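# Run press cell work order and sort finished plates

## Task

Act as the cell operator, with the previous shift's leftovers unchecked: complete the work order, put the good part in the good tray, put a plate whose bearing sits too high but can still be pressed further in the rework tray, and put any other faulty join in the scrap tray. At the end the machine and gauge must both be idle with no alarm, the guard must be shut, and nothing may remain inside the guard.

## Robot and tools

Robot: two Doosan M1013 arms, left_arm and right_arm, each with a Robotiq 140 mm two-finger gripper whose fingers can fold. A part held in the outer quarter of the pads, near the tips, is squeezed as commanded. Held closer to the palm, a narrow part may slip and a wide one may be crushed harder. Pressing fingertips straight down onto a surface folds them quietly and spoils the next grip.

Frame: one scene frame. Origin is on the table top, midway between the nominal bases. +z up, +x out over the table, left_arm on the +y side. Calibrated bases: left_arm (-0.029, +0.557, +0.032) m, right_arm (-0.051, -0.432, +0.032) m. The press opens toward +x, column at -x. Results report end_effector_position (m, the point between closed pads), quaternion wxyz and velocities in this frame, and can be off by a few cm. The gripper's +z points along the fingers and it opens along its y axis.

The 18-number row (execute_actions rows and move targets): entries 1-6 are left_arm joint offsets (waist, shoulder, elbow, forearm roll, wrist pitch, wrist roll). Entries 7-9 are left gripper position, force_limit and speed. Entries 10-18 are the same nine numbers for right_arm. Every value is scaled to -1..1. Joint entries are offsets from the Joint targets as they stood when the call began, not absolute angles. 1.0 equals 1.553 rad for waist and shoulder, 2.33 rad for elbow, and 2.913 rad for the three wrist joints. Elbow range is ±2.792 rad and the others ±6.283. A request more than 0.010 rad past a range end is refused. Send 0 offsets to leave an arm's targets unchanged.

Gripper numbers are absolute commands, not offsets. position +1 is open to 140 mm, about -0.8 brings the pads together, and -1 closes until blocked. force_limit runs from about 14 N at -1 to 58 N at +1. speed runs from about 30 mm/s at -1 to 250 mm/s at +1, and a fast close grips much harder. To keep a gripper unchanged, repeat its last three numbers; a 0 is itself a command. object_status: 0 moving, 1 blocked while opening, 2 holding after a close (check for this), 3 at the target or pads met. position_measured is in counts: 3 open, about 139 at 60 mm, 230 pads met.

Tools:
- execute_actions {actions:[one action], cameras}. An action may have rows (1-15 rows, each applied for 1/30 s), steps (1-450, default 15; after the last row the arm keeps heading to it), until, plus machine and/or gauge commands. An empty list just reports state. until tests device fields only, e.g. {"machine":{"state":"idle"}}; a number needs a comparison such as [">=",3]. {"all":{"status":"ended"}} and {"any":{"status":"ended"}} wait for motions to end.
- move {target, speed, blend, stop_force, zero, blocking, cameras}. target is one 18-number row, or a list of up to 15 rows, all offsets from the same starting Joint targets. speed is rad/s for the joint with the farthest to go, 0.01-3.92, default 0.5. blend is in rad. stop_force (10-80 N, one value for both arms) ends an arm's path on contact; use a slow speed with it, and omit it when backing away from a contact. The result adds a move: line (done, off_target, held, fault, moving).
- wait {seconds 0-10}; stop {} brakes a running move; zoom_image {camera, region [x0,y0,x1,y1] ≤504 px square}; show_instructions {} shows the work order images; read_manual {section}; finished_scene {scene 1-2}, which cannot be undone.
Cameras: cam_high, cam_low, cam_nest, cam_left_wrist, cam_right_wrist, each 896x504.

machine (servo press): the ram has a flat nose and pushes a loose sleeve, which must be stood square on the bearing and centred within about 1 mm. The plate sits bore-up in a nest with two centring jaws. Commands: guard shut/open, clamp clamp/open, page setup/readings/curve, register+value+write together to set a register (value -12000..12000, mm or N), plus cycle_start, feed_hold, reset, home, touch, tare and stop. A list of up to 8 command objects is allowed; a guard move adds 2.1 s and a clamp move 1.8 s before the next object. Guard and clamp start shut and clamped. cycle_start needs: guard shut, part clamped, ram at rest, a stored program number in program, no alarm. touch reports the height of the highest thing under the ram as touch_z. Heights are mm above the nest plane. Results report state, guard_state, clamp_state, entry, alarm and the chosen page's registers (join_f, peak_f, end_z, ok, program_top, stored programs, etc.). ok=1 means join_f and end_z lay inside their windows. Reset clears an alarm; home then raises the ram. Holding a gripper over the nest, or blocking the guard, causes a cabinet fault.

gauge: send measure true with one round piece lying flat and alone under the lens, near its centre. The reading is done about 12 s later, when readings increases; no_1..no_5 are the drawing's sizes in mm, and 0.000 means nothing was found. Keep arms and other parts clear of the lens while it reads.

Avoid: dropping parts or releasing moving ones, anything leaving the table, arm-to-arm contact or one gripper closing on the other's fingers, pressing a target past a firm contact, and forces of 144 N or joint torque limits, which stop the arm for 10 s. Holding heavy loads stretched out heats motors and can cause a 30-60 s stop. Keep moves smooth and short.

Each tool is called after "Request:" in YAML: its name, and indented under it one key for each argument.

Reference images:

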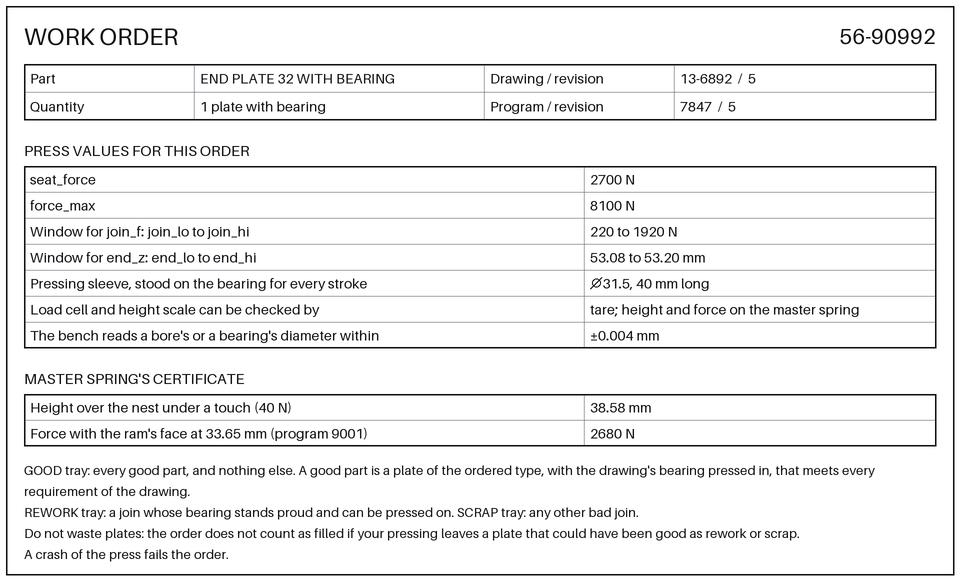

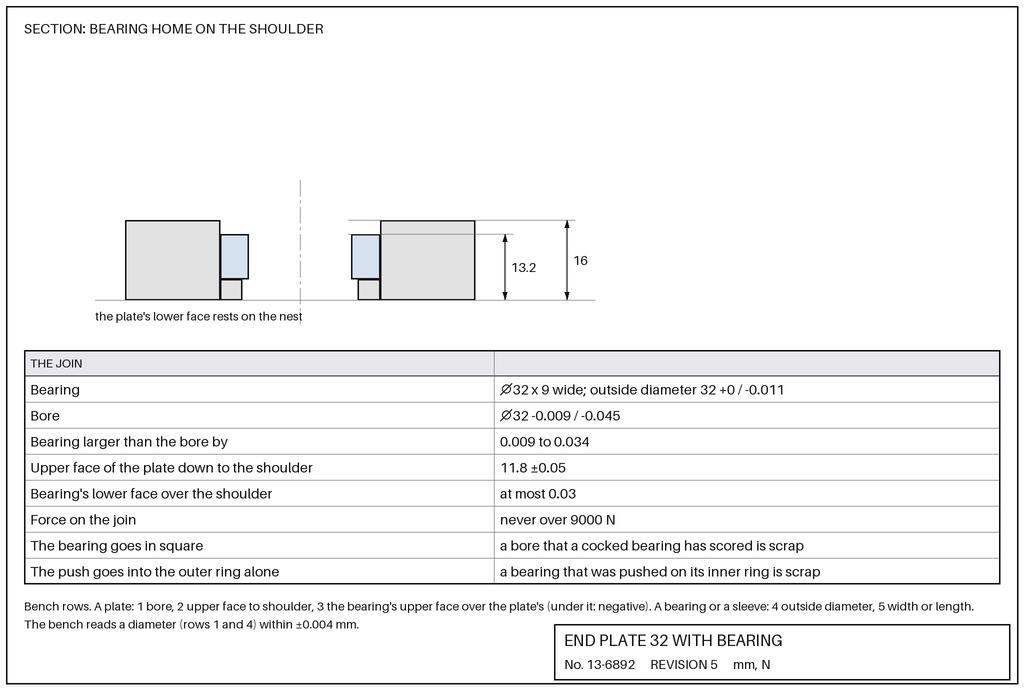

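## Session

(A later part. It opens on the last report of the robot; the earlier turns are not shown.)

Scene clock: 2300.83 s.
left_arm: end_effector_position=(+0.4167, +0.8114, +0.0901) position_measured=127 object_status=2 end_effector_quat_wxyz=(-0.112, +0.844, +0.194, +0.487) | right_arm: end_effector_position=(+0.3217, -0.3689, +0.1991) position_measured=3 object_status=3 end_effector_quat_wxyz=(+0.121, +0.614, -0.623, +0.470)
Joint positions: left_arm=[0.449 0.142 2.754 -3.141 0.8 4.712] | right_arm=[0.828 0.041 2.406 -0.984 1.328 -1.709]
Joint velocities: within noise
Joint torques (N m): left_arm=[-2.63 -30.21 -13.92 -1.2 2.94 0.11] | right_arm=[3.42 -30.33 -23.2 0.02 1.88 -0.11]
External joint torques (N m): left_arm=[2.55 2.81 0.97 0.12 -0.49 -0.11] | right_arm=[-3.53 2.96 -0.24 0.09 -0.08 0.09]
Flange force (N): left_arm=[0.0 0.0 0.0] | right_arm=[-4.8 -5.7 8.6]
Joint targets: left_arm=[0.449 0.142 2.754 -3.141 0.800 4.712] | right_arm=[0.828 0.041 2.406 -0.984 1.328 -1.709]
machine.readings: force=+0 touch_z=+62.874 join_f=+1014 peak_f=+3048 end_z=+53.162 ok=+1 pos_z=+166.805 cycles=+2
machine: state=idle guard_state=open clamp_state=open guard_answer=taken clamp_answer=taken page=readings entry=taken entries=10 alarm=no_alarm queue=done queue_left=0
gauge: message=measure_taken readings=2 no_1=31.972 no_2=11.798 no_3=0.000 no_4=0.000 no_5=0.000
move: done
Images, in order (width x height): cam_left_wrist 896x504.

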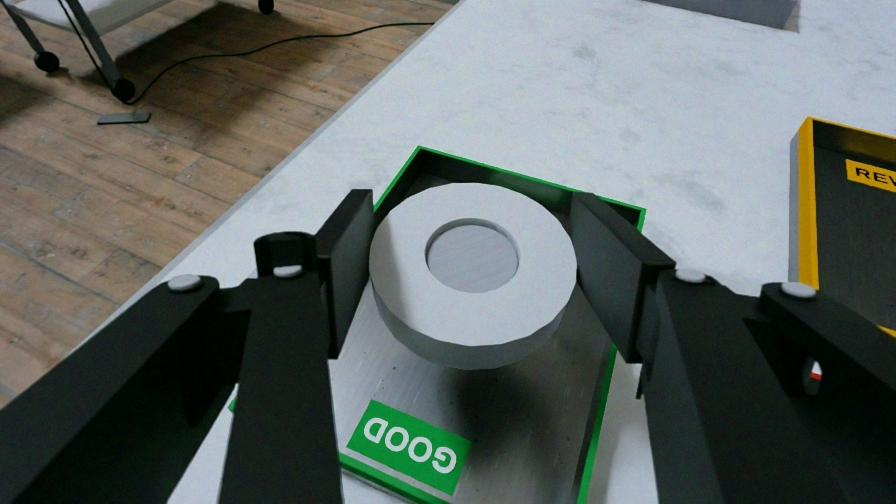

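Request:
move:
  target: [0,0.0641,-0.0125,0,0.0242,0,-1,0.3,-1,0,0,0,0,0,0,1,1,1]
  speed: 0.15
  cameras: []

Request:
move:
  target: [0,0.1059,0.0039,0,0.0596,0,-1,0.3,-1,0,0,0,0,0,0,1,1,1]
  speed: 0.05
  stop_force: 12
  cameras: ["cam_left_wrist"]

Scene clock: 2319.40 s.
left_arm: end_effector_position=(+0.4366, +0.8211, +0.0701) position_measured=127 object_status=2 end_effector_quat_wxyz=(-0.112, +0.844, +0.194, +0.487) | right_arm: end_effector_position=(+0.3217, -0.3689, +0.1991) position_measured=3 object_status=3 end_effector_quat_wxyz=(+0.121, +0.614, -0.623, +0.470)
Joint positions: left_arm=[0.449 0.241 2.724 -3.141 0.871 4.712] | right_arm=[0.828 0.041 2.406 -0.984 1.328 -1.709]
Joint velocities: within noise
Joint torques (N m): left_arm=[-2.6 -38.18 -10.66 -0.95 2.89 0.13] | right_arm=[3.51 -30.08 -23.29 0.03 1.89 -0.09]
External joint torques (N m): left_arm=[2.53 3.23 0.73 0.18 -0.44 -0.13] | right_arm=[-3.61 2.64 -0.15 0.08 -0.08 0.07]
Flange force (N): left_arm=[-8.8 -11.4 6.8] | right_arm=[-3.9 -5.6 8.7]
Joint targets: left_arm=[0.449 0.241 2.724 -3.141 0.871 4.712] | right_arm=[0.828 0.041 2.406 -0.984 1.328 -1.709]
machine.readings: force=+0 touch_z=+62.874 join_f=+1014 peak_f=+3048 end_z=+53.162 ok=+1 pos_z=+166.805 cycles=+2
machine: state=idle guard_state=open clamp_state=open guard_answer=taken clamp_answer=taken page=readings entry=taken entries=10 alarm=no_alarm queue=done queue_left=0
gauge: message=measure_taken readings=2 no_1=31.972 no_2=11.798 no_3=0.000 no_4=0.000 no_5=0.000
move: done
No camera images: "cameras" was empty.

Scene clock: 2323.53 s.
left_arm: end_effector_position=(+0.4369, +0.8212, +0.0307) position_measured=127 object_status=2 end_effector_quat_wxyz=(-0.112, +0.844, +0.194, +0.487) | right_arm: end_effector_position=(+0.3217, -0.3689, +0.1991) position_measured=3 object_status=3 end_effector_quat_wxyz=(+0.121, +0.614, -0.623, +0.470)
Joint positions: left_arm=[0.449 0.4 2.733 -3.141 1.039 4.712] | right_arm=[0.828 0.041 2.406 -0.984 1.328 -1.709]
Joint velocities: within noise
Joint torques (N m): left_arm=[-2.72 -25.87 4.49 -0.28 -7.72 0.22] | right_arm=[3.15 -30.25 -23.37 0.01 1.8 -0.12]
External joint torques (N m): left_arm=[2.65 -17.84 -7.42 0.23 10.17 -0.22] | right_arm=[-3.24 2.99 -0.08 0.11 0 0.1]
Flange force (N): left_arm=[24.2 -11.0 -19.9] | right_arm=[-4.9 -5.0 8.0]
Joint targets: left_arm=[0.449 0.400 2.733 -3.141 1.039 4.712] | right_arm=[0.828 0.041 2.406 -0.984 1.328 -1.709]
machine.readings: force=+0 touch_z=+62.874 join_f=+1014 peak_f=+3048 end_z=+53.162 ok=+1 pos_z=+166.805 cycles=+2
machine: state=idle guard_state=open clamp_state=open guard_answer=taken clamp_answer=taken page=readings entry=taken entries=10 alarm=no_alarm queue=done queue_left=0
gauge: message=measure_taken readings=2 no_1=31.972 no_2=11.798 no_3=0.000 no_4=0.000 no_5=0.000
move: contact (left_arm)
Images, in order (width x height): cam_left_wrist 896x504.

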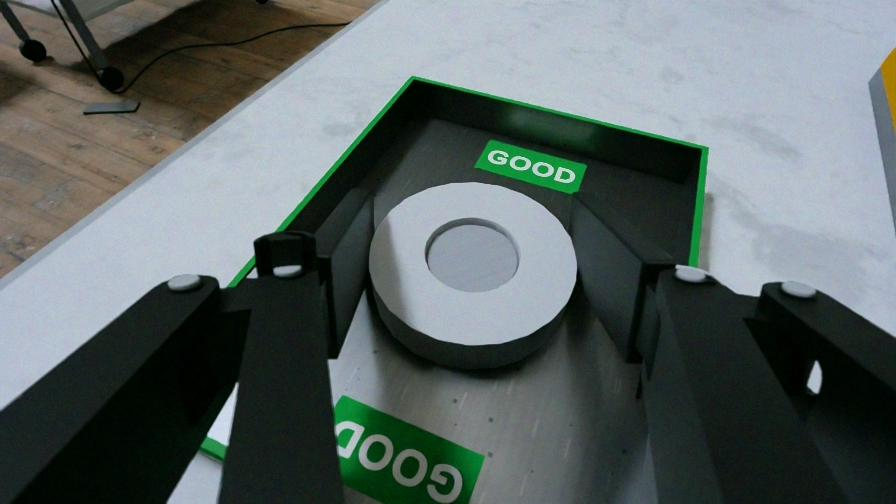

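Request:
execute_actions:
  actions:
    - {"rows":[[0,0,0,0,0,0,0.2,0.3,-0.8,0,0,0,0,0,0,1,1,1]],"steps":45,"machine":{"guard":"shut"}}
  cameras: ["cam_left_wrist"]

Request:
move:
  target:
    - [0,-0.1059,-0.0039,0,-0.0596,0,0.2,0.3,-0.8,0,0,0,0,0,0,1,1,1]
    - [0,-0.5272,-0.0146,0,-0.2926,0,0.2,0.3,-0.8,0,0,0,0,0,0,1,1,1]
  speed: [0.1,0.4]
  blend: [0.02,0]
  cameras: ["cam_left_wrist","cam_low","cam_nest"]

Scene clock: 2332.17 s.
left_arm: end_effector_position=(+0.4369, +0.8212, +0.0307) position_measured=104 object_status=3 end_effector_quat_wxyz=(-0.112, +0.844, +0.194, +0.487) | right_arm: end_effector_position=(+0.3217, -0.3689, +0.1991) position_measured=3 object_status=3 end_effector_quat_wxyz=(+0.121, +0.614, -0.623, +0.470)
Joint positions: left_arm=[0.449 0.4 2.733 -3.141 1.039 4.712] | right_arm=[0.828 0.041 2.406 -0.984 1.328 -1.709]
Joint velocities: within noise
Joint torques (N m): left_arm=[-2.86 -45.43 -3.46 -0.18 2.44 0.08] | right_arm=[2.88 -29.88 -23.44 0 1.9 -0.04]
External joint torques (N m): left_arm=[2.79 1.84 0.59 0.14 0.01 -0.08] | right_arm=[-2.91 2.59 0.05 0.13 -0.1 0.02]
Flange force (N): left_arm=[-7.0 -11.8 2.9] | right_arm=[-4.1 -4.4 7.4]
Joint targets: left_arm=[0.449 0.400 2.733 -3.141 1.039 4.712] | right_arm=[0.828 0.041 2.406 -0.984 1.328 -1.709]
machine.readings: force=+0 touch_z=+62.874 join_f=+1014 peak_f=+3048 end_z=+53.162 ok=+1 pos_z=+166.805 cycles=+2
machine: state=idle guard_state=shut clamp_state=open guard_answer=taken clamp_answer=taken page=readings entry=taken entries=10 alarm=no_alarm queue=running queue_left=0
gauge: message=measure_taken readings=2 no_1=31.972 no_2=11.798 no_3=0.000 no_4=0.000 no_5=0.000
Images, in order (width x height): cam_left_wrist 896x504.

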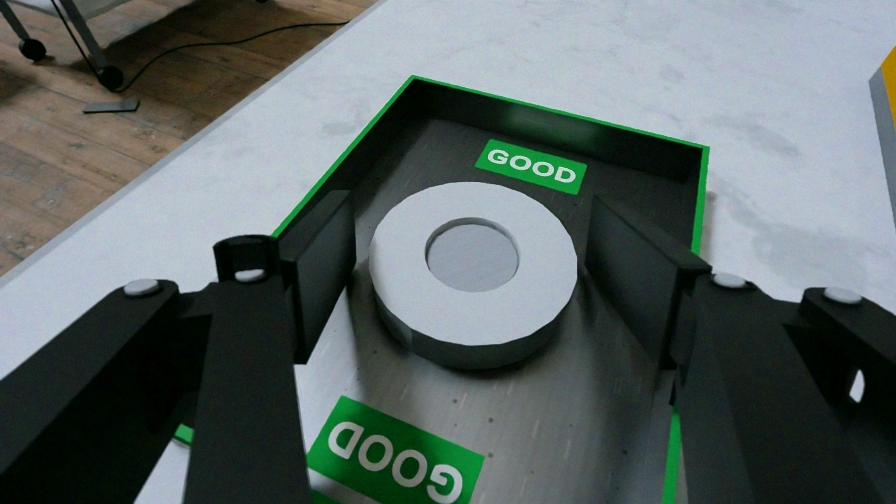

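Scene clock: 2336.00 s.
left_arm: end_effector_position=(+0.3703, +0.7889, +0.2211) position_measured=104 object_status=3 end_effector_quat_wxyz=(-0.112, +0.844, +0.194, +0.488) | right_arm: end_effector_position=(+0.3217, -0.3689, +0.1991) position_measured=3 object_status=3 end_effector_quat_wxyz=(+0.121, +0.614, -0.623, +0.470)
Joint positions: left_arm=[0.449 -0.418 2.699 -3.141 0.187 4.712] | right_arm=[0.828 0.041 2.406 -0.984 1.328 -1.709]
Joint velocities: within noise
Joint torques (N m): left_arm=[-3.01 8.81 -33.67 -3.51 2.44 0.13] | right_arm=[3.19 -30.52 -23.21 0 1.86 -0.06]
External joint torques (N m): left_arm=[2.88 -0.31 -1.19 0.18 0 -0.13] | right_arm=[-3.31 3.21 -0.26 0.12 -0.06 0.03]
Flange force (N): left_arm=[0.0 0.0 0.0] | right_arm=[-5.4 -5.6 8.1]
Joint targets: left_arm=[0.449 -0.419 2.699 -3.141 0.187 4.712] | right_arm=[0.828 0.041 2.406 -0.984 1.328 -1.709]
machine.readings: force=+0 touch_z=+62.874 join_f=+1014 peak_f=+3048 end_z=+53.162 ok=+1 pos_z=+166.805 cycles=+2
machine: state=idle guard_state=shut clamp_state=open guard_answer=taken clamp_answer=taken page=readings entry=taken entries=10 alarm=no_alarm queue=done queue_left=0
gauge: message=measure_taken readings=2 no_1=31.972 no_2=11.798 no_3=0.000 no_4=0.000 no_5=0.000
move: done
Images, in order (width x height): cam_low 896x504, cam_nest 896x504, cam_left_wrist 896x504.

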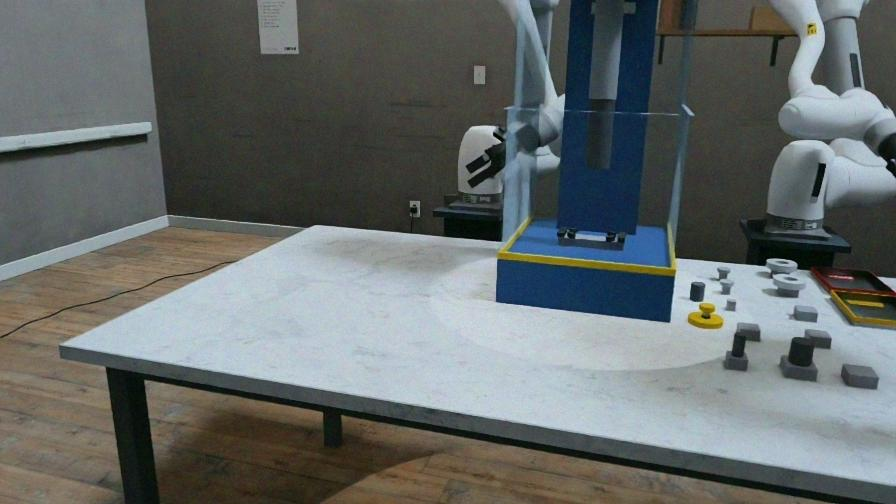

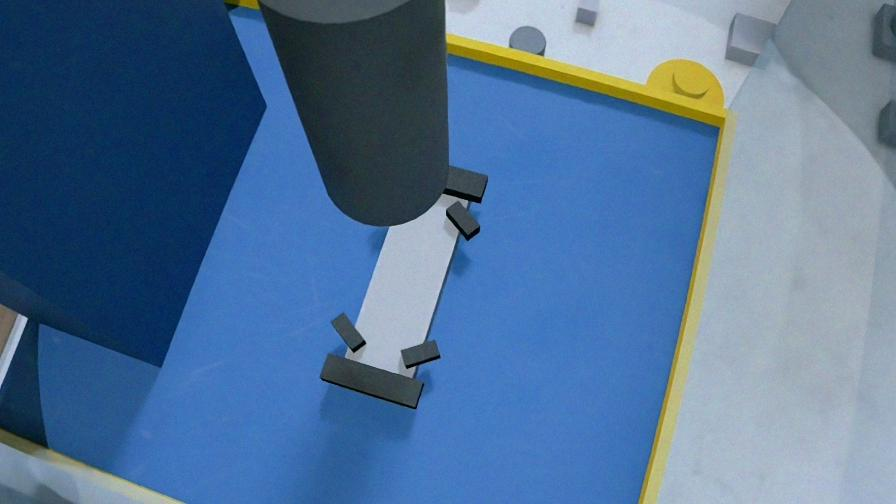

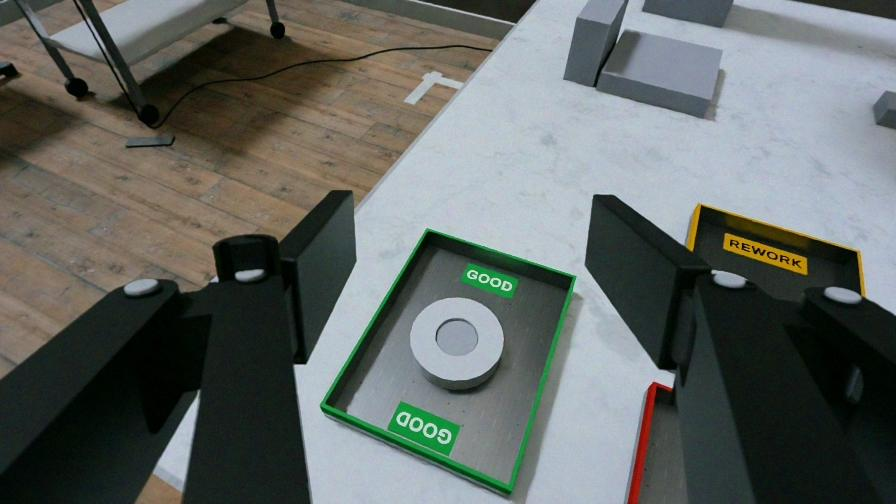

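Request:
finished_scene:
  scene: 1

The scene is finished: the task was done.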